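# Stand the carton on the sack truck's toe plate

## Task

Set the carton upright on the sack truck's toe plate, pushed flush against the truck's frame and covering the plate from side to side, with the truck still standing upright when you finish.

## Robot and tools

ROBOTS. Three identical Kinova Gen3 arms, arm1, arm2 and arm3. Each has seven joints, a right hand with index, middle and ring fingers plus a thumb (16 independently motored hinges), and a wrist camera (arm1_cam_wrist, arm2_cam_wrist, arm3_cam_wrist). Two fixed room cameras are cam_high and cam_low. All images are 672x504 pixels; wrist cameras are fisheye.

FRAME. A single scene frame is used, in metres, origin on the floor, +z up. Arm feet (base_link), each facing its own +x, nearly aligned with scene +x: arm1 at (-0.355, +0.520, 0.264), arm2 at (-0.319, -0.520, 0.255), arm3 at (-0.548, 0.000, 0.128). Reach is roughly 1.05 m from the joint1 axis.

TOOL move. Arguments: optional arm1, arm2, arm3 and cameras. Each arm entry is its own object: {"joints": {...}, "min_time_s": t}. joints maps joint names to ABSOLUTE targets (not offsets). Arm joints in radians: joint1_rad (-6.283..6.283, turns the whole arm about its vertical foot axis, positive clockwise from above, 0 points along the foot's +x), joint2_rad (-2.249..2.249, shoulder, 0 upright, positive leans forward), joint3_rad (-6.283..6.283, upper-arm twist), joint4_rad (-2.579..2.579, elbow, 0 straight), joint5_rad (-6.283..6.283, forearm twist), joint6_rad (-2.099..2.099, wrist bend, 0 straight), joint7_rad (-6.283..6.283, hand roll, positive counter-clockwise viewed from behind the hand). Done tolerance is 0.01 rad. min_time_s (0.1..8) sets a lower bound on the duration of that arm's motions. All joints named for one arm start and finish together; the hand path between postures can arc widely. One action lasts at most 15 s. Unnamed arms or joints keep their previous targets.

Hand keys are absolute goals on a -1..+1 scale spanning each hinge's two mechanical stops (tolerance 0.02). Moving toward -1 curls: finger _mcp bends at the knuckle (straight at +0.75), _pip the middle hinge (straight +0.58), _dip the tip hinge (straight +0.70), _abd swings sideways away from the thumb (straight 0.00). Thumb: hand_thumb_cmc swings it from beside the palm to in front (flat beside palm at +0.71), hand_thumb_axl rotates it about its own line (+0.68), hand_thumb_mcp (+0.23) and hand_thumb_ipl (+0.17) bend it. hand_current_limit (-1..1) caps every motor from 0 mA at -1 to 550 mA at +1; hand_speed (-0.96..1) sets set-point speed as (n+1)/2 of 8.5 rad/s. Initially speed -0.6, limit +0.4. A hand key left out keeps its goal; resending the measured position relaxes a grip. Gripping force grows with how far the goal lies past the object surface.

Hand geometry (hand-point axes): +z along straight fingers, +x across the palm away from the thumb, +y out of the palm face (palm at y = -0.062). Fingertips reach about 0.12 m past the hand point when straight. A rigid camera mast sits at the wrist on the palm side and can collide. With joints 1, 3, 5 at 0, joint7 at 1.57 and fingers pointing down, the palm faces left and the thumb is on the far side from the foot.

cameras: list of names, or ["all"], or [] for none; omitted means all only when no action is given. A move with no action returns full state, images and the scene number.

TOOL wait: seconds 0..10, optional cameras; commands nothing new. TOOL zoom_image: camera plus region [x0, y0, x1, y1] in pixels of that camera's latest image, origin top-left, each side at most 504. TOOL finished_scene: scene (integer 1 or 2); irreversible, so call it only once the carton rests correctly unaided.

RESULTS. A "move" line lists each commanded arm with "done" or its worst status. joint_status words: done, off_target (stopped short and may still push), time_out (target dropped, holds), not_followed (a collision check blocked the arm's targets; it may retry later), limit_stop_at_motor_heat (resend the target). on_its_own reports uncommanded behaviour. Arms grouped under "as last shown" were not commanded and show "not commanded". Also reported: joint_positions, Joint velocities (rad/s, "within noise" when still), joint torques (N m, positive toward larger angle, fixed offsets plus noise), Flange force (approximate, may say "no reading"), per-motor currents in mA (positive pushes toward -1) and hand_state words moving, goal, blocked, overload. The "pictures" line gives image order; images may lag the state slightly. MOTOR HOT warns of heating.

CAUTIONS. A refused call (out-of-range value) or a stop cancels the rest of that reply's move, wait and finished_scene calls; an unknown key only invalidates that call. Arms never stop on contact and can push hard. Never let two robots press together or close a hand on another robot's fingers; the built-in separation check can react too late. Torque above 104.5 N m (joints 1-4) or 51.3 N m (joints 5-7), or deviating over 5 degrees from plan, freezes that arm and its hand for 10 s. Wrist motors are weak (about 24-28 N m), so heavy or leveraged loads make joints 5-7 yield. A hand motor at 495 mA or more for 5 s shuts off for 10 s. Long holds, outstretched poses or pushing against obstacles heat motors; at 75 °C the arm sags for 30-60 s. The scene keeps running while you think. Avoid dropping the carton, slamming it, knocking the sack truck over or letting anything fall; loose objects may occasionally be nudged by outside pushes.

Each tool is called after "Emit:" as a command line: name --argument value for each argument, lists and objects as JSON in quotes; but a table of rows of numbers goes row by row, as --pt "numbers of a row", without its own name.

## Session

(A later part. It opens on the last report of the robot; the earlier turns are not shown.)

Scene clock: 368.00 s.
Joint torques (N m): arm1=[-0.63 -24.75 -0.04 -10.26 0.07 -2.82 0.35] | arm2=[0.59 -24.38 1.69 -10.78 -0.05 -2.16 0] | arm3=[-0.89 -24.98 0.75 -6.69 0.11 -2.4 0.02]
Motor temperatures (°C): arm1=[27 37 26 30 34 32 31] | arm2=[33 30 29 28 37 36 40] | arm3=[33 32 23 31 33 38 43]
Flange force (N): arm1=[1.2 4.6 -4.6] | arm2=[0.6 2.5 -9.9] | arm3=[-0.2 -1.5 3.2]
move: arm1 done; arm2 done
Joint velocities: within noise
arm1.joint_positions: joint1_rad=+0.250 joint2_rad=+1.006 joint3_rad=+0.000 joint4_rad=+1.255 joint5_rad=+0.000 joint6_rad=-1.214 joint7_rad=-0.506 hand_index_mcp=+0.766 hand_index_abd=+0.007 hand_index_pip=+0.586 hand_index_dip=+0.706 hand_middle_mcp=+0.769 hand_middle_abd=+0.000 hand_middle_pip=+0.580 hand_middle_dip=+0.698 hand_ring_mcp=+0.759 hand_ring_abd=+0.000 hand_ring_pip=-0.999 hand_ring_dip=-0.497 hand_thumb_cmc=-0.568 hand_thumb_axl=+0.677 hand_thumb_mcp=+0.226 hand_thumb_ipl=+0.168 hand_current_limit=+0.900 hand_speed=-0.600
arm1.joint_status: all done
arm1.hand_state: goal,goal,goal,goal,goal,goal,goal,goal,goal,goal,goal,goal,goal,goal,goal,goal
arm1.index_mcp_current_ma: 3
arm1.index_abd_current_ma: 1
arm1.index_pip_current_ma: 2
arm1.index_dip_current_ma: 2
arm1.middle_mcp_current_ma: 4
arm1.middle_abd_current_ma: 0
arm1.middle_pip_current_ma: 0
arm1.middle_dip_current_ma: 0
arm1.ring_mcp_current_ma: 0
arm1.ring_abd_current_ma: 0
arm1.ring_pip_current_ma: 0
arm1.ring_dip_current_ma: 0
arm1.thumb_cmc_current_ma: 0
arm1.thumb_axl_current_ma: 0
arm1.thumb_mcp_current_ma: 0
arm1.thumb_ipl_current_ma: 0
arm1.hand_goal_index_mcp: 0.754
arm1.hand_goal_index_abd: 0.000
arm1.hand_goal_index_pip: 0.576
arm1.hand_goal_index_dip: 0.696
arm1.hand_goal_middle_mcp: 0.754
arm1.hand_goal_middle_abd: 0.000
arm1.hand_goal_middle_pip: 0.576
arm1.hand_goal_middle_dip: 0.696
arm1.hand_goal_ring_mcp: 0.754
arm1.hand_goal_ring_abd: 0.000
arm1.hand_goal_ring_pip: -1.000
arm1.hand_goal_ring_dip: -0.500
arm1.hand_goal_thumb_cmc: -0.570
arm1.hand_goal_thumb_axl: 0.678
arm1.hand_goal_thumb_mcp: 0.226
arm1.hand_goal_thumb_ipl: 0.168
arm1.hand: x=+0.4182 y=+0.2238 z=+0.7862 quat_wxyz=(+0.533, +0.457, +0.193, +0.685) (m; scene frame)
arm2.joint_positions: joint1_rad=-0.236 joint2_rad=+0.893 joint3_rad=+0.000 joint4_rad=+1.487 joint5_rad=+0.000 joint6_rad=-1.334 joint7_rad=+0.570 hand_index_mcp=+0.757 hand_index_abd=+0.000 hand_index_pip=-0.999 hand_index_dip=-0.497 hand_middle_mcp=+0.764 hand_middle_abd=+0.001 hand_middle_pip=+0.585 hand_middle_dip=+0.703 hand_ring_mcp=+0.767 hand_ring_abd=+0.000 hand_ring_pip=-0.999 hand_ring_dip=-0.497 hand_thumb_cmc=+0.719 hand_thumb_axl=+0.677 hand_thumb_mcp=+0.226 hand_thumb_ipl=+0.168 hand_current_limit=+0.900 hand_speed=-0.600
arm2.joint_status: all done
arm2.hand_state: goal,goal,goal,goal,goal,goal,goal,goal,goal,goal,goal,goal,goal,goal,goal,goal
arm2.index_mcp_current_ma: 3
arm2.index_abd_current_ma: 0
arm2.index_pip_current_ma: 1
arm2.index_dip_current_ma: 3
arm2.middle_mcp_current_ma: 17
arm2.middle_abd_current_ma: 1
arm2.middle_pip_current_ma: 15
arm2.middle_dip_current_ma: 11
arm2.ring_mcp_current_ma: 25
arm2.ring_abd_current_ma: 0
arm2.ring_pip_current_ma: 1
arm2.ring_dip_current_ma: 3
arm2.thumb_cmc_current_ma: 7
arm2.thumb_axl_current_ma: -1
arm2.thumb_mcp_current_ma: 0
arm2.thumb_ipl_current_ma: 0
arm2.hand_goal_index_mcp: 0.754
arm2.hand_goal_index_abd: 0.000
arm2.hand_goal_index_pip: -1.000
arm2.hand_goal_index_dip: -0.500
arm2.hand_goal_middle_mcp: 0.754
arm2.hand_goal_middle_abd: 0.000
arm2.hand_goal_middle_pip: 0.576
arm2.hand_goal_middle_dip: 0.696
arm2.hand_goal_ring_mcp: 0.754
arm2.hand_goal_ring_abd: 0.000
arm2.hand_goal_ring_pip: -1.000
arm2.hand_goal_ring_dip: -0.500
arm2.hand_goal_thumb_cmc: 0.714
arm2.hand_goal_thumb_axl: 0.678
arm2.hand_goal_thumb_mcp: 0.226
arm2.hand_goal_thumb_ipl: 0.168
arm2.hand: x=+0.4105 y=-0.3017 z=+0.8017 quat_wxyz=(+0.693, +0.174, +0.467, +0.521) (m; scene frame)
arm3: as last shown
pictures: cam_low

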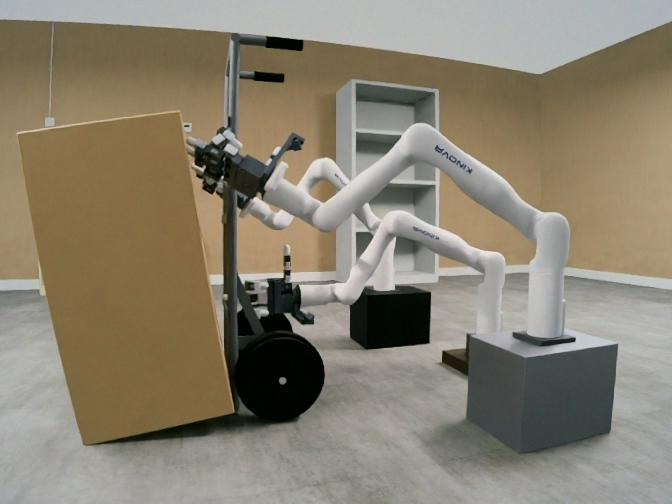

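Emit:
move --arm1 '{"joints":{"joint1_rad":0.2522,"joint2_rad":1.0,"joint4_rad":1.2841,"joint6_rad":-1.2369},"min_time_s":1.5}' --arm2 '{"joints":{"joint1_rad":-0.2385,"joint2_rad":0.8893,"joint4_rad":1.5137,"joint6_rad":-1.3558},"min_time_s":1.5}' --cameras '["cam_low"]'

Scene clock: 376.10 s.
Joint torques (N m): arm1=[-0.26 -23.42 0.01 -8.73 -0.16 -2.86 0.37] | arm2=[0.74 -23.51 1.75 -9.37 -0.11 -2.36 0.07] | arm3=[-0.85 -25.11 0.78 -6.72 0.11 -2.42 0.05]
Motor temperatures (°C): arm1=[27 38 26 30 34 32 31] | arm2=[33 30 29 28 37 36 40] | arm3=[33 32 23 31 33 38 43]
Flange force (N): arm1=[1.1 4.2 0.6] | arm2=[0.9 2.0 -4.8] | arm3=[0.0 -1.5 3.4]
move: arm1 done; arm2 done
Joint velocities: within noise
arm1.joint_positions: joint1_rad=+0.252 joint2_rad=+1.000 joint3_rad=+0.000 joint4_rad=+1.284 joint5_rad=+0.000 joint6_rad=-1.237 joint7_rad=-0.506 hand_index_mcp=+0.766 hand_index_abd=+0.002 hand_index_pip=+0.582 hand_index_dip=+0.699 hand_middle_mcp=+0.769 hand_middle_abd=+0.000 hand_middle_pip=+0.580 hand_middle_dip=+0.698 hand_ring_mcp=+0.759 hand_ring_abd=+0.000 hand_ring_pip=-0.999 hand_ring_dip=-0.497 hand_thumb_cmc=-0.568 hand_thumb_axl=+0.677 hand_thumb_mcp=+0.226 hand_thumb_ipl=+0.168 hand_current_limit=+0.900 hand_speed=-0.600
arm1.joint_status: all done
arm1.hand_state: goal,goal,goal,goal,goal,goal,goal,goal,goal,goal,goal,goal,goal,goal,goal,goal
arm1.index_mcp_current_ma: 3
arm1.index_abd_current_ma: 0
arm1.index_pip_current_ma: 1
arm1.index_dip_current_ma: 0
arm1.middle_mcp_current_ma: 4
arm1.middle_abd_current_ma: 0
arm1.middle_pip_current_ma: 0
arm1.middle_dip_current_ma: 0
arm1.ring_mcp_current_ma: 0
arm1.ring_abd_current_ma: 0
arm1.ring_pip_current_ma: 0
arm1.ring_dip_current_ma: 0
arm1.thumb_cmc_current_ma: 0
arm1.thumb_axl_current_ma: 0
arm1.thumb_mcp_current_ma: 0
arm1.thumb_ipl_current_ma: 0
arm1.hand_goal_index_mcp: 0.754
arm1.hand_goal_index_abd: 0.000
arm1.hand_goal_index_pip: 0.576
arm1.hand_goal_index_dip: 0.696
arm1.hand_goal_middle_mcp: 0.754
arm1.hand_goal_middle_abd: 0.000
arm1.hand_goal_middle_pip: 0.576
arm1.hand_goal_middle_dip: 0.696
arm1.hand_goal_ring_mcp: 0.754
arm1.hand_goal_ring_abd: 0.000
arm1.hand_goal_ring_pip: -1.000
arm1.hand_goal_ring_dip: -0.500
arm1.hand_goal_thumb_cmc: -0.570
arm1.hand_goal_thumb_axl: 0.678
arm1.hand_goal_thumb_mcp: 0.226
arm1.hand_goal_thumb_ipl: 0.168
arm1.hand: x=+0.4118 y=+0.2238 z=+0.7828 quat_wxyz=(+0.533, +0.457, +0.193, +0.685) (m; scene frame)
arm2.joint_positions: joint1_rad=-0.238 joint2_rad=+0.889 joint3_rad=+0.000 joint4_rad=+1.514 joint5_rad=+0.000 joint6_rad=-1.356 joint7_rad=+0.570 hand_index_mcp=+0.757 hand_index_abd=+0.000 hand_index_pip=-0.999 hand_index_dip=-0.497 hand_middle_mcp=+0.764 hand_middle_abd=+0.001 hand_middle_pip=+0.580 hand_middle_dip=+0.698 hand_ring_mcp=+0.767 hand_ring_abd=+0.000 hand_ring_pip=-0.999 hand_ring_dip=-0.497 hand_thumb_cmc=+0.719 hand_thumb_axl=+0.677 hand_thumb_mcp=+0.226 hand_thumb_ipl=+0.168 hand_current_limit=+0.900 hand_speed=-0.600
arm2.joint_status: all done
arm2.hand_state: goal,goal,goal,goal,goal,goal,goal,goal,goal,goal,goal,goal,goal,goal,goal,goal
arm2.index_mcp_current_ma: 3
arm2.index_abd_current_ma: 0
arm2.index_pip_current_ma: 1
arm2.index_dip_current_ma: 3
arm2.middle_mcp_current_ma: 17
arm2.middle_abd_current_ma: 1
arm2.middle_pip_current_ma: 5
arm2.middle_dip_current_ma: 2
arm2.ring_mcp_current_ma: 25
arm2.ring_abd_current_ma: 0
arm2.ring_pip_current_ma: 1
arm2.ring_dip_current_ma: 3
arm2.thumb_cmc_current_ma: 7
arm2.thumb_axl_current_ma: -1
arm2.thumb_mcp_current_ma: 0
arm2.thumb_ipl_current_ma: 0
arm2.hand_goal_index_mcp: 0.754
arm2.hand_goal_index_abd: 0.000
arm2.hand_goal_index_pip: -1.000
arm2.hand_goal_index_dip: -0.500
arm2.hand_goal_middle_mcp: 0.754
arm2.hand_goal_middle_abd: 0.000
arm2.hand_goal_middle_pip: 0.576
arm2.hand_goal_middle_dip: 0.696
arm2.hand_goal_ring_mcp: 0.754
arm2.hand_goal_ring_abd: 0.000
arm2.hand_goal_ring_pip: -1.000
arm2.hand_goal_ring_dip: -0.500
arm2.hand_goal_thumb_cmc: 0.714
arm2.hand_goal_thumb_axl: 0.678
arm2.hand_goal_thumb_mcp: 0.226
arm2.hand_goal_thumb_ipl: 0.168
arm2.hand: x=+0.4041 y=-0.3019 z=+0.7983 quat_wxyz=(+0.692, +0.173, +0.467, +0.522) (m; scene frame)
arm3: as last shown
pictures: cam_low

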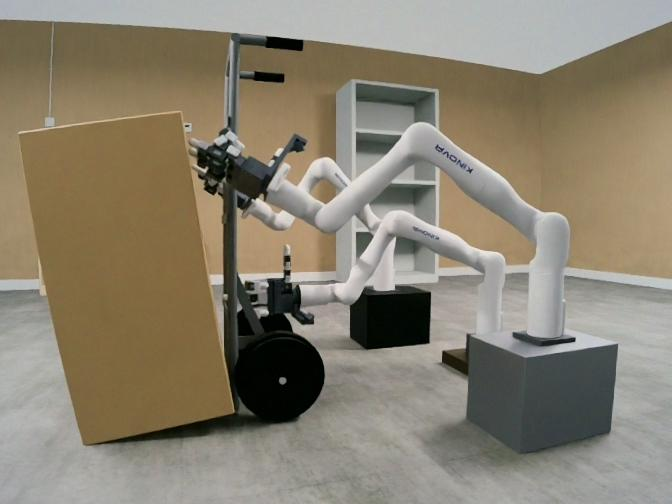

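Emit:
move --arm1 '{"joints":{"joint1_rad":0.2469,"joint2_rad":1.0217,"joint4_rad":1.1931,"joint6_rad":-1.1676},"min_time_s":2}' --arm2 '{"joints":{"joint1_rad":-0.2324,"joint2_rad":0.9046,"joint4_rad":1.4334,"joint6_rad":-1.2909},"min_time_s":2}' --arm3 '{"joints":{"hand_middle_pip":-1,"hand_middle_dip":-0.5,"hand_index_pip":0.576,"hand_index_dip":0.696}}' --cameras '[]'

Emit:
move --arm1 '{"joints":{"joint1_rad":0.2435,"joint2_rad":1.039,"joint4_rad":1.1277,"joint6_rad":-1.1195},"min_time_s":2}' --arm2 '{"joints":{"joint1_rad":-0.2284,"joint2_rad":0.9172,"joint4_rad":1.3771,"joint6_rad":-1.247},"min_time_s":2}' --cameras '["cam_high","cam_low","arm1_cam_wrist"]'

Emit:
zoom_image --camera "cam_low" --region '[170, 350, 270, 450]'

Scene clock: 436.40 s.
Joint torques (N m): arm1=[-1.6 -27.44 -0.2 -13.06 0.59 -3.08 0.35] | arm2=[0.63 -26.92 1.78 -13.33 -0.18 -2.32 0.02] | arm3=[-0.77 -26.72 0.93 -7.75 -0.02 -2.97 0.11]
Motor temperatures (°C): arm1=[27 39 26 30 34 32 31] | arm2=[33 31 29 28 37 36 40] | arm3=[33 34 23 30 33 38 43]
Flange force (N): arm1=[1.1 5.3 -13.0] | arm2=[0.9 2.1 -16.9] | arm3=[1.7 -1.7 2.8]
move: arm1 done; arm2 done; arm3 done
Joint velocities: within noise
arm1.joint_positions: joint1_rad=+0.247 joint2_rad=+1.022 joint3_rad=+0.000 joint4_rad=+1.193 joint5_rad=+0.000 joint6_rad=-1.168 joint7_rad=-0.506 hand_index_mcp=+0.766 hand_index_abd=+0.012 hand_index_pip=+0.585 hand_index_dip=+0.704 hand_middle_mcp=+0.769 hand_middle_abd=+0.001 hand_middle_pip=+0.580 hand_middle_dip=+0.698 hand_ring_mcp=+0.759 hand_ring_abd=+0.000 hand_ring_pip=-0.999 hand_ring_dip=-0.497 hand_thumb_cmc=-0.568 hand_thumb_axl=+0.677 hand_thumb_mcp=+0.226 hand_thumb_ipl=+0.168 hand_current_limit=+0.900 hand_speed=-0.600
arm1.joint_status: all done
arm1.hand_state: goal,goal,goal,goal,goal,goal,goal,goal,goal,goal,goal,goal,goal,goal,goal,goal
arm1.index_mcp_current_ma: 3
arm1.index_abd_current_ma: 2
arm1.index_pip_current_ma: 2
arm1.index_dip_current_ma: 1
arm1.middle_mcp_current_ma: 4
arm1.middle_abd_current_ma: 0
arm1.middle_pip_current_ma: 0
arm1.middle_dip_current_ma: 0
arm1.ring_mcp_current_ma: 0
arm1.ring_abd_current_ma: 0
arm1.ring_pip_current_ma: 0
arm1.ring_dip_current_ma: 0
arm1.thumb_cmc_current_ma: 0
arm1.thumb_axl_current_ma: 0
arm1.thumb_mcp_current_ma: 0
arm1.thumb_ipl_current_ma: 0
arm1.hand_goal_index_mcp: 0.754
arm1.hand_goal_index_abd: 0.000
arm1.hand_goal_index_pip: 0.576
arm1.hand_goal_index_dip: 0.696
arm1.hand_goal_middle_mcp: 0.754
arm1.hand_goal_middle_abd: 0.000
arm1.hand_goal_middle_pip: 0.576
arm1.hand_goal_middle_dip: 0.696
arm1.hand_goal_ring_mcp: 0.754
arm1.hand_goal_ring_abd: 0.000
arm1.hand_goal_ring_pip: -1.000
arm1.hand_goal_ring_dip: -0.500
arm1.hand_goal_thumb_cmc: -0.570
arm1.hand_goal_thumb_axl: 0.678
arm1.hand_goal_thumb_mcp: 0.226
arm1.hand_goal_thumb_ipl: 0.168
arm1.hand: x=+0.4312 y=+0.2232 z=+0.7921 quat_wxyz=(+0.532, +0.457, +0.194, +0.686) (m; scene frame)
arm2.joint_positions: joint1_rad=-0.232 joint2_rad=+0.905 joint3_rad=+0.000 joint4_rad=+1.433 joint5_rad=+0.000 joint6_rad=-1.291 joint7_rad=+0.570 hand_index_mcp=+0.757 hand_index_abd=+0.000 hand_index_pip=-0.999 hand_index_dip=-0.497 hand_middle_mcp=+0.768 hand_middle_abd=-0.003 hand_middle_pip=+0.589 hand_middle_dip=+0.704 hand_ring_mcp=+0.767 hand_ring_abd=+0.000 hand_ring_pip=-0.999 hand_ring_dip=-0.497 hand_thumb_cmc=+0.719 hand_thumb_axl=+0.677 hand_thumb_mcp=+0.226 hand_thumb_ipl=+0.168 hand_current_limit=+0.900 hand_speed=-0.600
arm2.joint_status: all done
arm2.hand_state: goal,goal,goal,goal,goal,goal,goal,goal,goal,goal,goal,goal,goal,goal,goal,goal
arm2.index_mcp_current_ma: 3
arm2.index_abd_current_ma: 0
arm2.index_pip_current_ma: 1
arm2.index_dip_current_ma: 3
arm2.middle_mcp_current_ma: 28
arm2.middle_abd_current_ma: -2
arm2.middle_pip_current_ma: 22
arm2.middle_dip_current_ma: 11
arm2.ring_mcp_current_ma: 25
arm2.ring_abd_current_ma: 0
arm2.ring_pip_current_ma: 1
arm2.ring_dip_current_ma: 3
arm2.thumb_cmc_current_ma: 7
arm2.thumb_axl_current_ma: -1
arm2.thumb_mcp_current_ma: 0
arm2.thumb_ipl_current_ma: 0
arm2.hand_goal_index_mcp: 0.754
arm2.hand_goal_index_abd: 0.000
arm2.hand_goal_index_pip: -1.000
arm2.hand_goal_index_dip: -0.500
arm2.hand_goal_middle_mcp: 0.754
arm2.hand_goal_middle_abd: 0.000
arm2.hand_goal_middle_pip: 0.576
arm2.hand_goal_middle_dip: 0.696
arm2.hand_goal_ring_mcp: 0.754
arm2.hand_goal_ring_abd: 0.000
arm2.hand_goal_ring_pip: -1.000
arm2.hand_goal_ring_dip: -0.500
arm2.hand_goal_thumb_cmc: 0.714
arm2.hand_goal_thumb_axl: 0.678
arm2.hand_goal_thumb_mcp: 0.226
arm2.hand_goal_thumb_ipl: 0.168
arm2.hand: x=+0.4233 y=-0.3011 z=+0.8076 quat_wxyz=(+0.694, +0.175, +0.467, +0.520) (m; scene frame)
arm3.joint_positions: joint1_rad=+0.019 joint2_rad=+1.211 joint3_rad=+0.000 joint4_rad=+1.269 joint5_rad=+0.000 joint6_rad=-0.909 joint7_rad=+1.571 hand_index_mcp=+0.753 hand_index_abd=-0.002 hand_index_pip=+0.573 hand_index_dip=+0.694 hand_middle_mcp=+0.756 hand_middle_abd=-0.001 hand_middle_pip=-0.998 hand_middle_dip=-0.498 hand_ring_mcp=+0.756 hand_ring_abd=-0.005 hand_ring_pip=-0.998 hand_ring_dip=-0.498 hand_thumb_cmc=+0.714 hand_thumb_axl=+0.677 hand_thumb_mcp=+0.224 hand_thumb_ipl=+0.168 hand_current_limit=+0.750 hand_speed=-0.600
arm3.joint_status: all done
arm3.hand_state: goal,goal,goal,goal,goal,goal,goal,goal,goal,goal,goal,goal,goal,goal,goal,goal
arm3.index_mcp_current_ma: -2
arm3.index_abd_current_ma: -2
arm3.index_pip_current_ma: -3
arm3.index_dip_current_ma: -3
arm3.middle_mcp_current_ma: 3
arm3.middle_abd_current_ma: -1
arm3.middle_pip_current_ma: 3
arm3.middle_dip_current_ma: 3
arm3.ring_mcp_current_ma: 3
arm3.ring_abd_current_ma: -6
arm3.ring_pip_current_ma: 3
arm3.ring_dip_current_ma: 3
arm3.thumb_cmc_current_ma: 0
arm3.thumb_axl_current_ma: -1
arm3.thumb_mcp_current_ma: -3
arm3.thumb_ipl_current_ma: 0
arm3.hand_goal_index_mcp: 0.754
arm3.hand_goal_index_abd: 0.000
arm3.hand_goal_index_pip: 0.576
arm3.hand_goal_index_dip: 0.696
arm3.hand_goal_middle_mcp: 0.754
arm3.hand_goal_middle_abd: 0.000
arm3.hand_goal_middle_pip: -1.000
arm3.hand_goal_middle_dip: -0.500
arm3.hand_goal_ring_mcp: 0.754
arm3.hand_goal_ring_abd: 0.000
arm3.hand_goal_ring_pip: -1.000
arm3.hand_goal_ring_dip: -0.500
arm3.hand_goal_thumb_cmc: 0.714
arm3.hand_goal_thumb_axl: 0.678
arm3.hand_goal_thumb_mcp: 0.226
arm3.hand_goal_thumb_ipl: 0.168
arm3.hand: x=+0.3379 y=+0.0682 z=+0.3449 quat_wxyz=(+0.711, -0.004, +0.703, +0.002) (m; scene frame)
pictures: none
No camera images: "cameras" was empty.

Scene clock: 438.70 s.
Joint torques (N m): arm1=[-1.88 -28.12 -0.24 -13.51 0.67 -3.18 0.36] | arm2=[0.49 -26.37 1.83 -12.7 -0.21 -2.19 0.04] | arm3=[-0.69 -26.68 0.79 -7.65 -0.01 -2.97 0.1]
Motor temperatures (°C): arm1=[27 39 26 30 34 32 31] | arm2=[33 31 29 28 37 36 40] | arm3=[33 34 23 30 33 38 43]
Flange force (N): arm1=[0.9 5.5 -14.0] | arm2=[0.2 2.4 -15.0] | arm3=[1.7 -1.5 3.2]
move: arm1 done; arm2 done
Joint velocities: within noise
arm1.joint_positions: joint1_rad=+0.244 joint2_rad=+1.039 joint3_rad=+0.000 joint4_rad=+1.128 joint5_rad=+0.000 joint6_rad=-1.119 joint7_rad=-0.506 hand_index_mcp=+0.768 hand_index_abd=+0.019 hand_index_pip=+0.590 hand_index_dip=+0.708 hand_middle_mcp=+0.769 hand_middle_abd=+0.001 hand_middle_pip=+0.580 hand_middle_dip=+0.698 hand_ring_mcp=+0.759 hand_ring_abd=+0.000 hand_ring_pip=-0.999 hand_ring_dip=-0.497 hand_thumb_cmc=-0.568 hand_thumb_axl=+0.677 hand_thumb_mcp=+0.226 hand_thumb_ipl=+0.168 hand_current_limit=+0.900 hand_speed=-0.600
arm1.joint_status: all done
arm1.hand_state: goal,goal,goal,goal,goal,goal,goal,goal,goal,goal,goal,goal,goal,goal,goal,goal
arm1.index_mcp_current_ma: 4
arm1.index_abd_current_ma: 5
arm1.index_pip_current_ma: 3
arm1.index_dip_current_ma: 3
arm1.middle_mcp_current_ma: 4
arm1.middle_abd_current_ma: 0
arm1.middle_pip_current_ma: 0
arm1.middle_dip_current_ma: 0
arm1.ring_mcp_current_ma: 0
arm1.ring_abd_current_ma: 0
arm1.ring_pip_current_ma: 0
arm1.ring_dip_current_ma: 0
arm1.thumb_cmc_current_ma: 0
arm1.thumb_axl_current_ma: 0
arm1.thumb_mcp_current_ma: 0
arm1.thumb_ipl_current_ma: 0
arm1.hand_goal_index_mcp: 0.754
arm1.hand_goal_index_abd: 0.000
arm1.hand_goal_index_pip: 0.576
arm1.hand_goal_index_dip: 0.696
arm1.hand_goal_middle_mcp: 0.754
arm1.hand_goal_middle_abd: 0.000
arm1.hand_goal_middle_pip: 0.576
arm1.hand_goal_middle_dip: 0.696
arm1.hand_goal_ring_mcp: 0.754
arm1.hand_goal_ring_abd: 0.000
arm1.hand_goal_ring_pip: -1.000
arm1.hand_goal_ring_dip: -0.500
arm1.hand_goal_thumb_cmc: -0.570
arm1.hand_goal_thumb_axl: 0.678
arm1.hand_goal_thumb_mcp: 0.226
arm1.hand_goal_thumb_ipl: 0.168
arm1.hand: x=+0.4443 y=+0.2228 z=+0.7983 quat_wxyz=(+0.530, +0.457, +0.195, +0.687) (m; scene frame)
arm2.joint_positions: joint1_rad=-0.228 joint2_rad=+0.917 joint3_rad=+0.000 joint4_rad=+1.377 joint5_rad=+0.000 joint6_rad=-1.247 joint7_rad=+0.570 hand_index_mcp=+0.757 hand_index_abd=+0.000 hand_index_pip=-0.999 hand_index_dip=-0.497 hand_middle_mcp=+0.773 hand_middle_abd=-0.004 hand_middle_pip=+0.592 hand_middle_dip=+0.705 hand_ring_mcp=+0.767 hand_ring_abd=+0.000 hand_ring_pip=-0.999 hand_ring_dip=-0.497 hand_thumb_cmc=+0.719 hand_thumb_axl=+0.677 hand_thumb_mcp=+0.226 hand_thumb_ipl=+0.168 hand_current_limit=+0.900 hand_speed=-0.600
arm2.joint_status: all done
arm2.hand_state: goal,goal,goal,goal,goal,goal,goal,goal,goal,goal,goal,goal,goal,goal,goal,goal
arm2.index_mcp_current_ma: 3
arm2.index_abd_current_ma: 0
arm2.index_pip_current_ma: 1
arm2.index_dip_current_ma: 3
arm2.middle_mcp_current_ma: 39
arm2.middle_abd_current_ma: -4
arm2.middle_pip_current_ma: 30
arm2.middle_dip_current_ma: 15
arm2.ring_mcp_current_ma: 25
arm2.ring_abd_current_ma: 0
arm2.ring_pip_current_ma: 1
arm2.ring_dip_current_ma: 3
arm2.thumb_cmc_current_ma: 7
arm2.thumb_axl_current_ma: -1
arm2.thumb_mcp_current_ma: 0
arm2.thumb_ipl_current_ma: 0
arm2.hand_goal_index_mcp: 0.754
arm2.hand_goal_index_abd: 0.000
arm2.hand_goal_index_pip: -1.000
arm2.hand_goal_index_dip: -0.500
arm2.hand_goal_middle_mcp: 0.754
arm2.hand_goal_middle_abd: 0.000
arm2.hand_goal_middle_pip: 0.576
arm2.hand_goal_middle_dip: 0.696
arm2.hand_goal_ring_mcp: 0.754
arm2.hand_goal_ring_abd: 0.000
arm2.hand_goal_ring_pip: -1.000
arm2.hand_goal_ring_dip: -0.500
arm2.hand_goal_thumb_cmc: 0.714
arm2.hand_goal_thumb_axl: 0.678
arm2.hand_goal_thumb_mcp: 0.226
arm2.hand_goal_thumb_ipl: 0.168
arm2.hand: x=+0.4363 y=-0.3006 z=+0.8134 quat_wxyz=(+0.695, +0.176, +0.466, +0.518) (m; scene frame)
arm3: as last shown
pictures: arm1_cam_wrist, cam_high, cam_low

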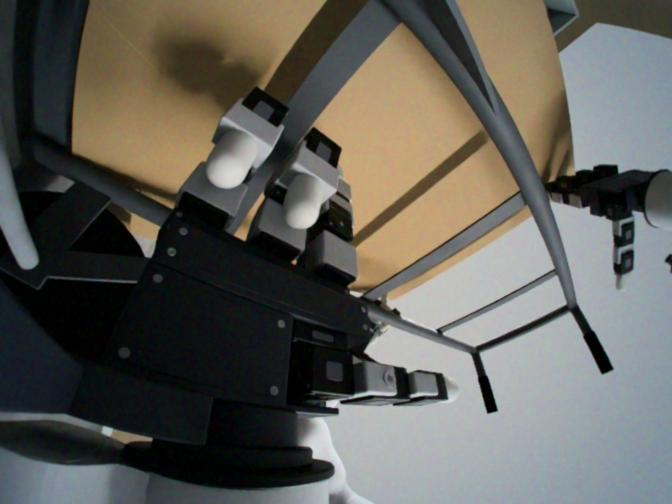

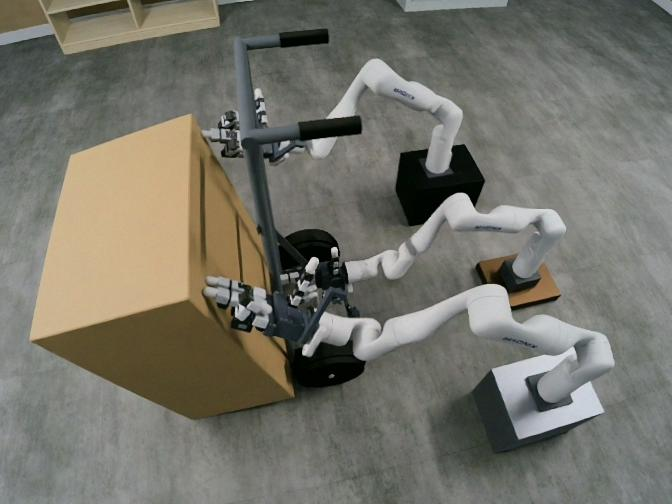

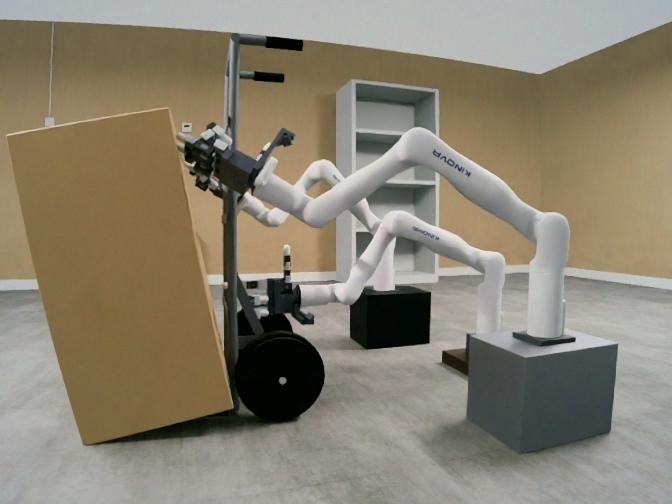

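Scaled by 5.040 from the camera's 672x504 image, which has a finer 960x720 frame.

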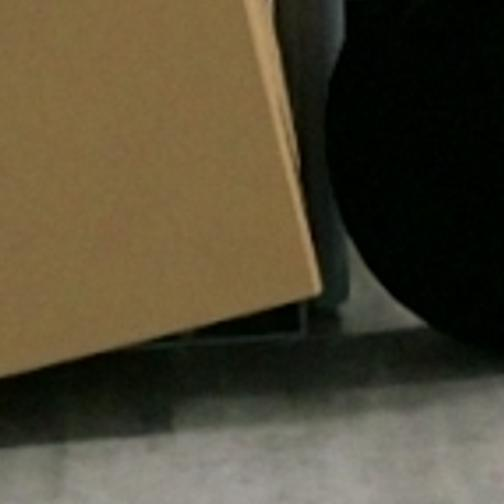

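Emit:
move --arm3 '{"joints":{"joint1_rad":0.0192,"joint2_rad":1.3249,"joint4_rad":0.946,"joint6_rad":-0.7},"min_time_s":2}' --cameras '["arm1_cam_wrist"]'

Emit:
move --arm3 '{"joints":{"joint2_rad":1.3753,"joint4_rad":0.8161,"joint6_rad":-0.6206},"min_time_s":2}' --cameras '["arm1_cam_wrist","cam_low","cam_high"]'

Emit:
zoom_image --camera "cam_low" --region '[170, 350, 270, 450]'

Scene clock: 455.03 s.
Joint torques (N m): arm1=[-0.26 -24.4 0.06 -9.35 -0.17 -2.87 0.38] | arm2=[0.64 -24.52 1.77 -10.06 -0.09 -2.38 0.04] | arm3=[-1.94 -29.36 0.64 -15.29 -0.09 -0.31 0.19]
Motor temperatures (°C): arm1=[27 39 26 30 34 32 31] | arm2=[33 31 29 28 37 36 40] | arm3=[33 34 23 30 33 38 43]
Flange force (N): arm1=[1.1 4.3 0.1] | arm2=[0.6 1.9 -5.3] | arm3=[-0.3 -2.2 -42.8]
move: arm3 done
Joint velocities: within noise
arm1, arm2: as last shown
arm1.joint_positions: joint1_rad=+0.244 joint2_rad=+1.039 joint3_rad=+0.000 joint4_rad=+1.128 joint5_rad=+0.000 joint6_rad=-1.119 joint7_rad=-0.506 hand_index_mcp=+0.769 hand_index_abd=+0.007 hand_index_pip=+0.583 hand_index_dip=+0.700 hand_middle_mcp=+0.769 hand_middle_abd=+0.001 hand_middle_pip=+0.580 hand_middle_dip=+0.698 hand_ring_mcp=+0.759 hand_ring_abd=+0.000 hand_ring_pip=-0.999 hand_ring_dip=-0.497 hand_thumb_cmc=-0.568 hand_thumb_axl=+0.677 hand_thumb_mcp=+0.226 hand_thumb_ipl=+0.168 hand_current_limit=+0.900 hand_speed=-0.600
arm1.index_abd_current_ma: 1
arm1.index_pip_current_ma: 1
arm1.index_dip_current_ma: 0
arm2.joint_positions: joint1_rad=-0.228 joint2_rad=+0.917 joint3_rad=+0.000 joint4_rad=+1.377 joint5_rad=+0.000 joint6_rad=-1.247 joint7_rad=+0.570 hand_index_mcp=+0.757 hand_index_abd=+0.000 hand_index_pip=-0.999 hand_index_dip=-0.497 hand_middle_mcp=+0.772 hand_middle_abd=-0.003 hand_middle_pip=+0.584 hand_middle_dip=+0.699 hand_ring_mcp=+0.767 hand_ring_abd=+0.000 hand_ring_pip=-0.999 hand_ring_dip=-0.497 hand_thumb_cmc=+0.719 hand_thumb_axl=+0.677 hand_thumb_mcp=+0.226 hand_thumb_ipl=+0.168 hand_current_limit=+0.900 hand_speed=-0.600
arm2.middle_abd_current_ma: -2
arm2.middle_pip_current_ma: 12
arm2.middle_dip_current_ma: 3
arm2.hand: x=+0.4363 y=-0.3006 z=+0.8135 quat_wxyz=(+0.695, +0.176, +0.466, +0.518) (m; scene frame)
arm3.joint_positions: joint1_rad=+0.019 joint2_rad=+1.325 joint3_rad=+0.000 joint4_rad=+0.946 joint5_rad=+0.000 joint6_rad=-0.700 joint7_rad=+1.571 hand_index_mcp=+0.752 hand_index_abd=+0.007 hand_index_pip=+0.574 hand_index_dip=+0.694 hand_middle_mcp=+0.752 hand_middle_abd=-0.001 hand_middle_pip=-1.000 hand_middle_dip=-0.498 hand_ring_mcp=+0.755 hand_ring_abd=-0.002 hand_ring_pip=-1.000 hand_ring_dip=-0.498 hand_thumb_cmc=+0.714 hand_thumb_axl=+0.677 hand_thumb_mcp=+0.224 hand_thumb_ipl=+0.168 hand_current_limit=+0.750 hand_speed=-0.600
arm3.joint_status: all done
arm3.hand_state: goal,goal,goal,goal,goal,goal,goal,goal,goal,goal,goal,goal,goal,goal,goal,goal
arm3.index_mcp_current_ma: -2
arm3.index_abd_current_ma: 11
arm3.index_pip_current_ma: -2
arm3.index_dip_current_ma: -3
arm3.middle_mcp_current_ma: -2
arm3.middle_abd_current_ma: -1
arm3.middle_pip_current_ma: 0
arm3.middle_dip_current_ma: 3
arm3.ring_mcp_current_ma: 1
arm3.ring_abd_current_ma: -3
arm3.ring_pip_current_ma: 0
arm3.ring_dip_current_ma: 3
arm3.thumb_cmc_current_ma: 0
arm3.thumb_axl_current_ma: -1
arm3.thumb_mcp_current_ma: -3
arm3.thumb_ipl_current_ma: 0
arm3.hand_goal_index_mcp: 0.754
arm3.hand_goal_index_abd: 0.000
arm3.hand_goal_index_pip: 0.576
arm3.hand_goal_index_dip: 0.696
arm3.hand_goal_middle_mcp: 0.754
arm3.hand_goal_middle_abd: 0.000
arm3.hand_goal_middle_pip: -1.000
arm3.hand_goal_middle_dip: -0.500
arm3.hand_goal_ring_mcp: 0.754
arm3.hand_goal_ring_abd: 0.000
arm3.hand_goal_ring_pip: -1.000
arm3.hand_goal_ring_dip: -0.500
arm3.hand_goal_thumb_cmc: 0.714
arm3.hand_goal_thumb_axl: 0.678
arm3.hand_goal_thumb_mcp: 0.226
arm3.hand_goal_thumb_ipl: 0.168
arm3.hand: x=+0.3994 y=+0.0685 z=+0.3454 quat_wxyz=(+0.711, -0.004, +0.703, +0.002) (m; scene frame)
pictures: arm1_cam_wrist

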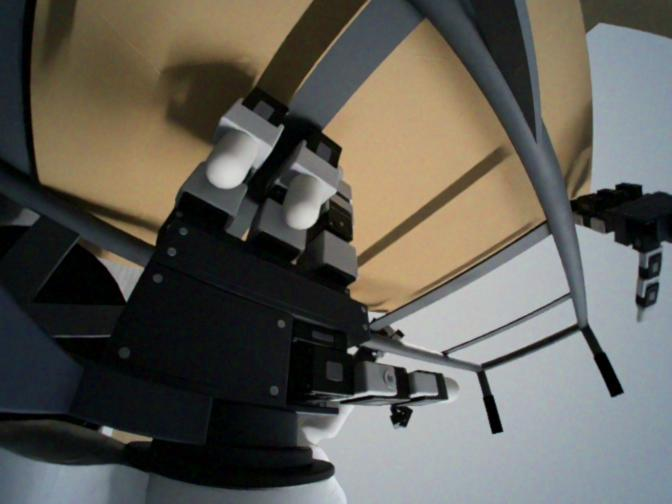

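Scene clock: 457.33 s.
Joint torques (N m): arm1=[-0.27 -24.41 0 -9.39 -0.16 -2.87 0.39] | arm2=[0.63 -24.55 1.76 -10.01 -0.17 -2.41 0.06] | arm3=[-9.29 -34.36 -1.3 -24.33 0.65 -0.22 0.06]
Motor temperatures (°C): arm1=[27 39 26 30 34 32 31] | arm2=[33 31 29 28 37 36 40] | arm3=[33 34 23 30 33 38 43]
Flange force (N): arm1=[1.1 4.4 -0.1] | arm2=[0.6 1.7 -5.0] | arm3=[-1.9 -9.1 -97.5]
move: arm3 done
Joint velocities: within noise
arm1, arm2: as last shown
arm2.hand: x=+0.4363 y=-0.3006 z=+0.8134 quat_wxyz=(+0.695, +0.176, +0.466, +0.518) (m; scene frame)
arm3.joint_positions: joint1_rad=+0.019 joint2_rad=+1.375 joint3_rad=+0.000 joint4_rad=+0.816 joint5_rad=+0.000 joint6_rad=-0.621 joint7_rad=+1.571 hand_index_mcp=+0.744 hand_index_abd=+0.067 hand_index_pip=+0.566 hand_index_dip=+0.691 hand_middle_mcp=+0.709 hand_middle_abd=-0.014 hand_middle_pip=-1.002 hand_middle_dip=-0.498 hand_ring_mcp=+0.704 hand_ring_abd=+0.014 hand_ring_pip=-1.001 hand_ring_dip=-0.498 hand_thumb_cmc=+0.714 hand_thumb_axl=+0.677 hand_thumb_mcp=+0.224 hand_thumb_ipl=+0.168 hand_current_limit=+0.750 hand_speed=-0.600
arm3.joint_status: all done
arm3.hand_state: goal,blocked,goal,goal,blocked,goal,goal,goal,blocked,goal,goal,goal,goal,goal,goal,goal
arm3.index_mcp_current_ma: -20
arm3.index_abd_current_ma: 184
arm3.index_pip_current_ma: -18
arm3.index_dip_current_ma: -9
arm3.middle_mcp_current_ma: -143
arm3.middle_abd_current_ma: -26
arm3.middle_pip_current_ma: -2
arm3.middle_dip_current_ma: 3
arm3.ring_mcp_current_ma: -161
arm3.ring_abd_current_ma: 25
arm3.ring_pip_current_ma: -1
arm3.ring_dip_current_ma: 3
arm3.thumb_cmc_current_ma: 0
arm3.thumb_axl_current_ma: -1
arm3.thumb_mcp_current_ma: -3
arm3.thumb_ipl_current_ma: 0
arm3.hand_goal_index_mcp: 0.754
arm3.hand_goal_index_abd: 0.000
arm3.hand_goal_index_pip: 0.576
arm3.hand_goal_index_dip: 0.696
arm3.hand_goal_middle_mcp: 0.754
arm3.hand_goal_middle_abd: 0.000
arm3.hand_goal_middle_pip: -1.000
arm3.hand_goal_middle_dip: -0.500
arm3.hand_goal_ring_mcp: 0.754
arm3.hand_goal_ring_abd: 0.000
arm3.hand_goal_ring_pip: -1.000
arm3.hand_goal_ring_dip: -0.500
arm3.hand_goal_thumb_cmc: 0.714
arm3.hand_goal_thumb_axl: 0.678
arm3.hand_goal_thumb_mcp: 0.226
arm3.hand_goal_thumb_ipl: 0.168
arm3.hand: x=+0.4194 y=+0.0688 z=+0.3448 quat_wxyz=(+0.711, -0.004, +0.703, +0.002) (m; scene frame)
pictures: arm1_cam_wrist, cam_high, cam_low

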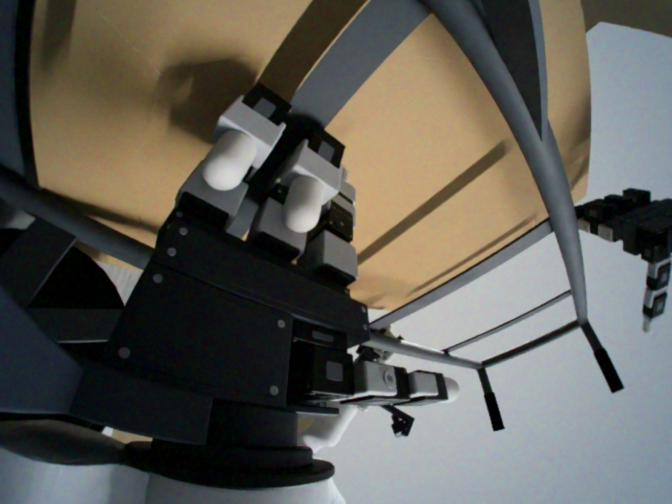

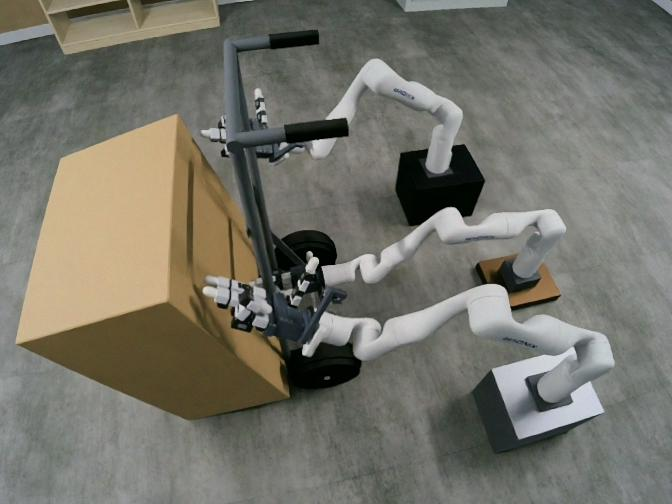

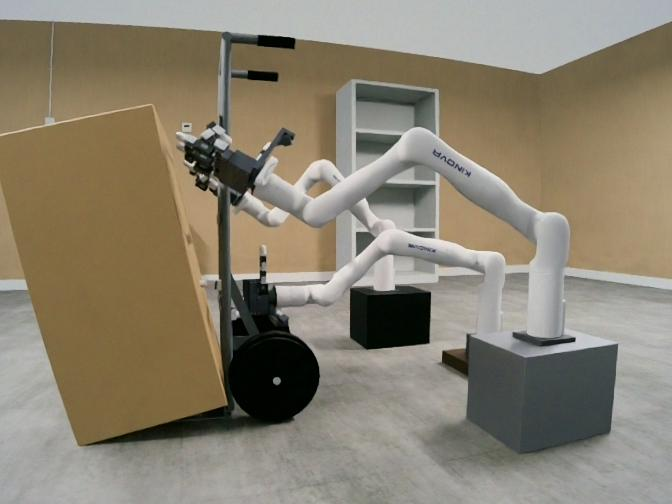

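Scaled by 5.040 from the camera's 672x504 image, which has a finer 960x720 frame.

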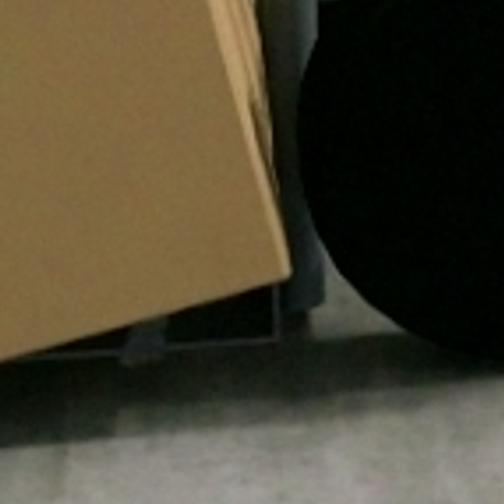

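Emit:
move --arm1 '{"joints":{"joint1_rad":0.2371,"joint2_rad":1.0821,"joint4_rad":0.9861,"joint6_rad":-1.021},"min_time_s":2}' --arm2 '{"joints":{"joint1_rad":-0.2209,"joint2_rad":0.9475,"joint4_rad":1.2575,"joint6_rad":-1.1579},"min_time_s":2}' --cameras '[]'

Emit:
move --arm3 '{"joints":{"joint2_rad":1.2809,"joint4_rad":1.0687,"joint6_rad":-0.7788},"min_time_s":5}' --cameras '["cam_low","cam_high"]'

Scene clock: 514.63 s.
Joint torques (N m): arm1=[-0.23 -25.2 0.01 -9.76 -0.14 -2.87 0.38] | arm2=[0.69 -25.39 1.77 -10.52 -0.13 -2.43 0.08] | arm3=[-9.19 -34.31 -1.38 -24.21 0.64 -0.22 0.08]
Motor temperatures (°C): arm1=[27 39 26 30 34 32 31] | arm2=[33 31 29 28 37 36 40] | arm3=[33 34 23 33 32 38 43]
Flange force (N): arm1=[1.2 4.3 -0.3] | arm2=[0.5 1.8 -5.4] | arm3=[-1.9 -9.0 -96.8]
move: arm1 done; arm2 done
Joint velocities: within noise
arm1.joint_positions: joint1_rad=+0.237 joint2_rad=+1.082 joint3_rad=+0.000 joint4_rad=+0.986 joint5_rad=+0.000 joint6_rad=-1.021 joint7_rad=-0.506 hand_index_mcp=+0.769 hand_index_abd=+0.007 hand_index_pip=+0.583 hand_index_dip=+0.700 hand_middle_mcp=+0.769 hand_middle_abd=+0.001 hand_middle_pip=+0.580 hand_middle_dip=+0.698 hand_ring_mcp=+0.759 hand_ring_abd=+0.000 hand_ring_pip=-0.999 hand_ring_dip=-0.497 hand_thumb_cmc=-0.568 hand_thumb_axl=+0.677 hand_thumb_mcp=+0.226 hand_thumb_ipl=+0.168 hand_current_limit=+0.900 hand_speed=-0.600
arm1.joint_status: all done
arm1.hand_state: goal,goal,goal,goal,goal,goal,goal,goal,goal,goal,goal,goal,goal,goal,goal,goal
arm1.index_mcp_current_ma: 4
arm1.index_abd_current_ma: 1
arm1.index_pip_current_ma: 1
arm1.index_dip_current_ma: 0
arm1.middle_mcp_current_ma: 4
arm1.middle_abd_current_ma: 0
arm1.middle_pip_current_ma: 0
arm1.middle_dip_current_ma: 0
arm1.ring_mcp_current_ma: 0
arm1.ring_abd_current_ma: 0
arm1.ring_pip_current_ma: 0
arm1.ring_dip_current_ma: 0
arm1.thumb_cmc_current_ma: 0
arm1.thumb_axl_current_ma: 0
arm1.thumb_mcp_current_ma: 0
arm1.thumb_ipl_current_ma: 0
arm1.hand_goal_index_mcp: 0.754
arm1.hand_goal_index_abd: 0.000
arm1.hand_goal_index_pip: 0.576
arm1.hand_goal_index_dip: 0.696
arm1.hand_goal_middle_mcp: 0.754
arm1.hand_goal_middle_abd: 0.000
arm1.hand_goal_middle_pip: 0.576
arm1.hand_goal_middle_dip: 0.696
arm1.hand_goal_ring_mcp: 0.754
arm1.hand_goal_ring_abd: 0.000
arm1.hand_goal_ring_pip: -1.000
arm1.hand_goal_ring_dip: -0.500
arm1.hand_goal_thumb_cmc: -0.570
arm1.hand_goal_thumb_axl: 0.678
arm1.hand_goal_thumb_mcp: 0.226
arm1.hand_goal_thumb_ipl: 0.168
arm1.hand: x=+0.4703 y=+0.2218 z=+0.8092 quat_wxyz=(+0.528, +0.456, +0.196, +0.689) (m; scene frame)
arm2.joint_positions: joint1_rad=-0.221 joint2_rad=+0.948 joint3_rad=+0.000 joint4_rad=+1.258 joint5_rad=+0.000 joint6_rad=-1.158 joint7_rad=+0.570 hand_index_mcp=+0.757 hand_index_abd=+0.000 hand_index_pip=-0.999 hand_index_dip=-0.497 hand_middle_mcp=+0.772 hand_middle_abd=-0.003 hand_middle_pip=+0.584 hand_middle_dip=+0.699 hand_ring_mcp=+0.767 hand_ring_abd=+0.000 hand_ring_pip=-0.999 hand_ring_dip=-0.497 hand_thumb_cmc=+0.719 hand_thumb_axl=+0.677 hand_thumb_mcp=+0.226 hand_thumb_ipl=+0.168 hand_current_limit=+0.900 hand_speed=-0.600
arm2.joint_status: all done
arm2.hand_state: goal,goal,goal,goal,goal,goal,goal,goal,goal,goal,goal,goal,goal,goal,goal,goal
arm2.index_mcp_current_ma: 3
arm2.index_abd_current_ma: 0
arm2.index_pip_current_ma: 1
arm2.index_dip_current_ma: 3
arm2.middle_mcp_current_ma: 39
arm2.middle_abd_current_ma: -2
arm2.middle_pip_current_ma: 12
arm2.middle_dip_current_ma: 3
arm2.ring_mcp_current_ma: 25
arm2.ring_abd_current_ma: 0
arm2.ring_pip_current_ma: 1
arm2.ring_dip_current_ma: 3
arm2.thumb_cmc_current_ma: 7
arm2.thumb_axl_current_ma: -1
arm2.thumb_mcp_current_ma: 0
arm2.thumb_ipl_current_ma: 0
arm2.hand_goal_index_mcp: 0.754
arm2.hand_goal_index_abd: 0.000
arm2.hand_goal_index_pip: -1.000
arm2.hand_goal_index_dip: -0.500
arm2.hand_goal_middle_mcp: 0.754
arm2.hand_goal_middle_abd: 0.000
arm2.hand_goal_middle_pip: 0.576
arm2.hand_goal_middle_dip: 0.696
arm2.hand_goal_ring_mcp: 0.754
arm2.hand_goal_ring_abd: 0.000
arm2.hand_goal_ring_pip: -1.000
arm2.hand_goal_ring_dip: -0.500
arm2.hand_goal_thumb_cmc: 0.714
arm2.hand_goal_thumb_axl: 0.678
arm2.hand_goal_thumb_mcp: 0.226
arm2.hand_goal_thumb_ipl: 0.168
arm2.hand: x=+0.4621 y=-0.2995 z=+0.8252 quat_wxyz=(+0.697, +0.178, +0.466, +0.516) (m; scene frame)
arm3: as last shown
arm3.hand: x=+0.4194 y=+0.0687 z=+0.3448 quat_wxyz=(+0.711, -0.004, +0.703, +0.002) (m; scene frame)
pictures: none
No camera images: "cameras" was empty.

Scene clock: 519.93 s.
Joint torques (N m): arm1=[-1.44 -27.56 -0.13 -12.69 0.42 -2.62 0.29] | arm2=[0.54 -26.31 1.8 -12.22 -0.19 -2.03 0.06] | arm3=[-0.72 -27.97 0.85 -8.41 -0.01 -2.98 0.12]
Motor temperatures (°C): arm1=[27 39 26 30 34 32 31] | arm2=[33 31 29 28 37 36 40] | arm3=[33 34 23 33 32 38 43]
Flange force (N): arm1=[1.8 6.1 -13.3] | arm2=[-0.1 2.8 -13.2] | arm3=[1.8 -1.7 4.1]
move: arm3 done
Joint velocities: within noise
arm1, arm2: as last shown
arm1.joint_positions: joint1_rad=+0.237 joint2_rad=+1.082 joint3_rad=+0.000 joint4_rad=+0.986 joint5_rad=+0.000 joint6_rad=-1.021 joint7_rad=-0.506 hand_index_mcp=+0.750 hand_index_abd=+0.007 hand_index_pip=+0.576 hand_index_dip=+0.700 hand_middle_mcp=+0.768 hand_middle_abd=+0.001 hand_middle_pip=+0.580 hand_middle_dip=+0.698 hand_ring_mcp=+0.759 hand_ring_abd=+0.000 hand_ring_pip=-0.999 hand_ring_dip=-0.497 hand_thumb_cmc=-0.568 hand_thumb_axl=+0.677 hand_thumb_mcp=+0.226 hand_thumb_ipl=+0.168 hand_current_limit=+0.900 hand_speed=-0.600
arm1.index_mcp_current_ma: 0
arm1.index_pip_current_ma: 0
arm2.joint_positions: joint1_rad=-0.221 joint2_rad=+0.948 joint3_rad=+0.000 joint4_rad=+1.258 joint5_rad=+0.000 joint6_rad=-1.158 joint7_rad=+0.570 hand_index_mcp=+0.757 hand_index_abd=+0.000 hand_index_pip=-0.999 hand_index_dip=-0.497 hand_middle_mcp=+0.749 hand_middle_abd=+0.002 hand_middle_pip=+0.574 hand_middle_dip=+0.699 hand_ring_mcp=+0.767 hand_ring_abd=+0.000 hand_ring_pip=-0.999 hand_ring_dip=-0.497 hand_thumb_cmc=+0.719 hand_thumb_axl=+0.677 hand_thumb_mcp=+0.226 hand_thumb_ipl=+0.168 hand_current_limit=+0.900 hand_speed=-0.600
arm2.middle_mcp_current_ma: -8
arm2.middle_abd_current_ma: 2
arm2.middle_pip_current_ma: -1
arm3.joint_positions: joint1_rad=+0.019 joint2_rad=+1.281 joint3_rad=+0.000 joint4_rad=+1.069 joint5_rad=+0.000 joint6_rad=-0.779 joint7_rad=+1.571 hand_index_mcp=+0.751 hand_index_abd=-0.002 hand_index_pip=+0.573 hand_index_dip=+0.694 hand_middle_mcp=+0.751 hand_middle_abd=-0.001 hand_middle_pip=-1.000 hand_middle_dip=-0.498 hand_ring_mcp=+0.751 hand_ring_abd=+0.003 hand_ring_pip=-1.000 hand_ring_dip=-0.498 hand_thumb_cmc=+0.714 hand_thumb_axl=+0.677 hand_thumb_mcp=+0.224 hand_thumb_ipl=+0.168 hand_current_limit=+0.750 hand_speed=-0.600
arm3.joint_status: all done
arm3.hand_state: goal,goal,goal,goal,goal,goal,goal,goal,goal,goal,goal,goal,goal,goal,goal,goal
arm3.index_mcp_current_ma: -4
arm3.index_abd_current_ma: -2
arm3.index_pip_current_ma: -3
arm3.index_dip_current_ma: -3
arm3.middle_mcp_current_ma: -4
arm3.middle_abd_current_ma: -1
arm3.middle_pip_current_ma: 0
arm3.middle_dip_current_ma: 3
arm3.ring_mcp_current_ma: -4
arm3.ring_abd_current_ma: 3
arm3.ring_pip_current_ma: 0
arm3.ring_dip_current_ma: 3
arm3.thumb_cmc_current_ma: 0
arm3.thumb_axl_current_ma: -1
arm3.thumb_mcp_current_ma: -3
arm3.thumb_ipl_current_ma: 0
arm3.hand_goal_index_mcp: 0.754
arm3.hand_goal_index_abd: 0.000
arm3.hand_goal_index_pip: 0.576
arm3.hand_goal_index_dip: 0.696
arm3.hand_goal_middle_mcp: 0.754
arm3.hand_goal_middle_abd: 0.000
arm3.hand_goal_middle_pip: -1.000
arm3.hand_goal_middle_dip: -0.500
arm3.hand_goal_ring_mcp: 0.754
arm3.hand_goal_ring_abd: 0.000
arm3.hand_goal_ring_pip: -1.000
arm3.hand_goal_ring_dip: -0.500
arm3.hand_goal_thumb_cmc: 0.714
arm3.hand_goal_thumb_axl: 0.678
arm3.hand_goal_thumb_mcp: 0.226
arm3.hand_goal_thumb_ipl: 0.168
arm3.hand: x=+0.3779 y=+0.0684 z=+0.3448 quat_wxyz=(+0.711, -0.004, +0.703, +0.002) (m; scene frame)
pictures: cam_high, cam_low

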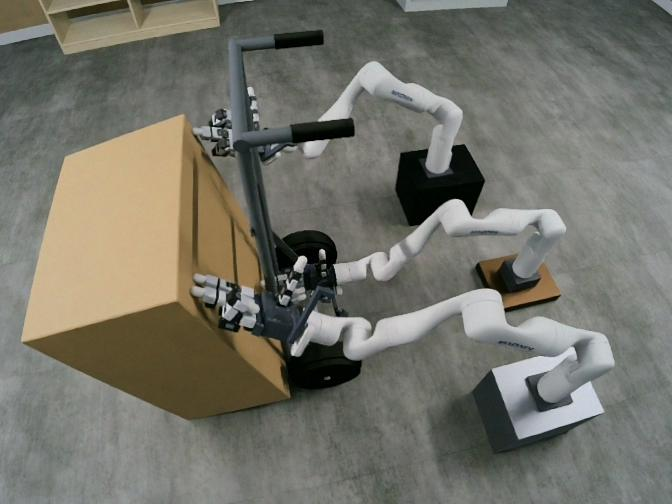

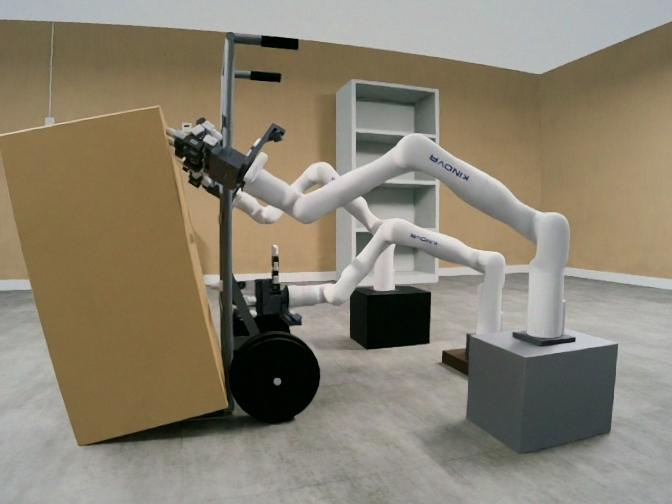

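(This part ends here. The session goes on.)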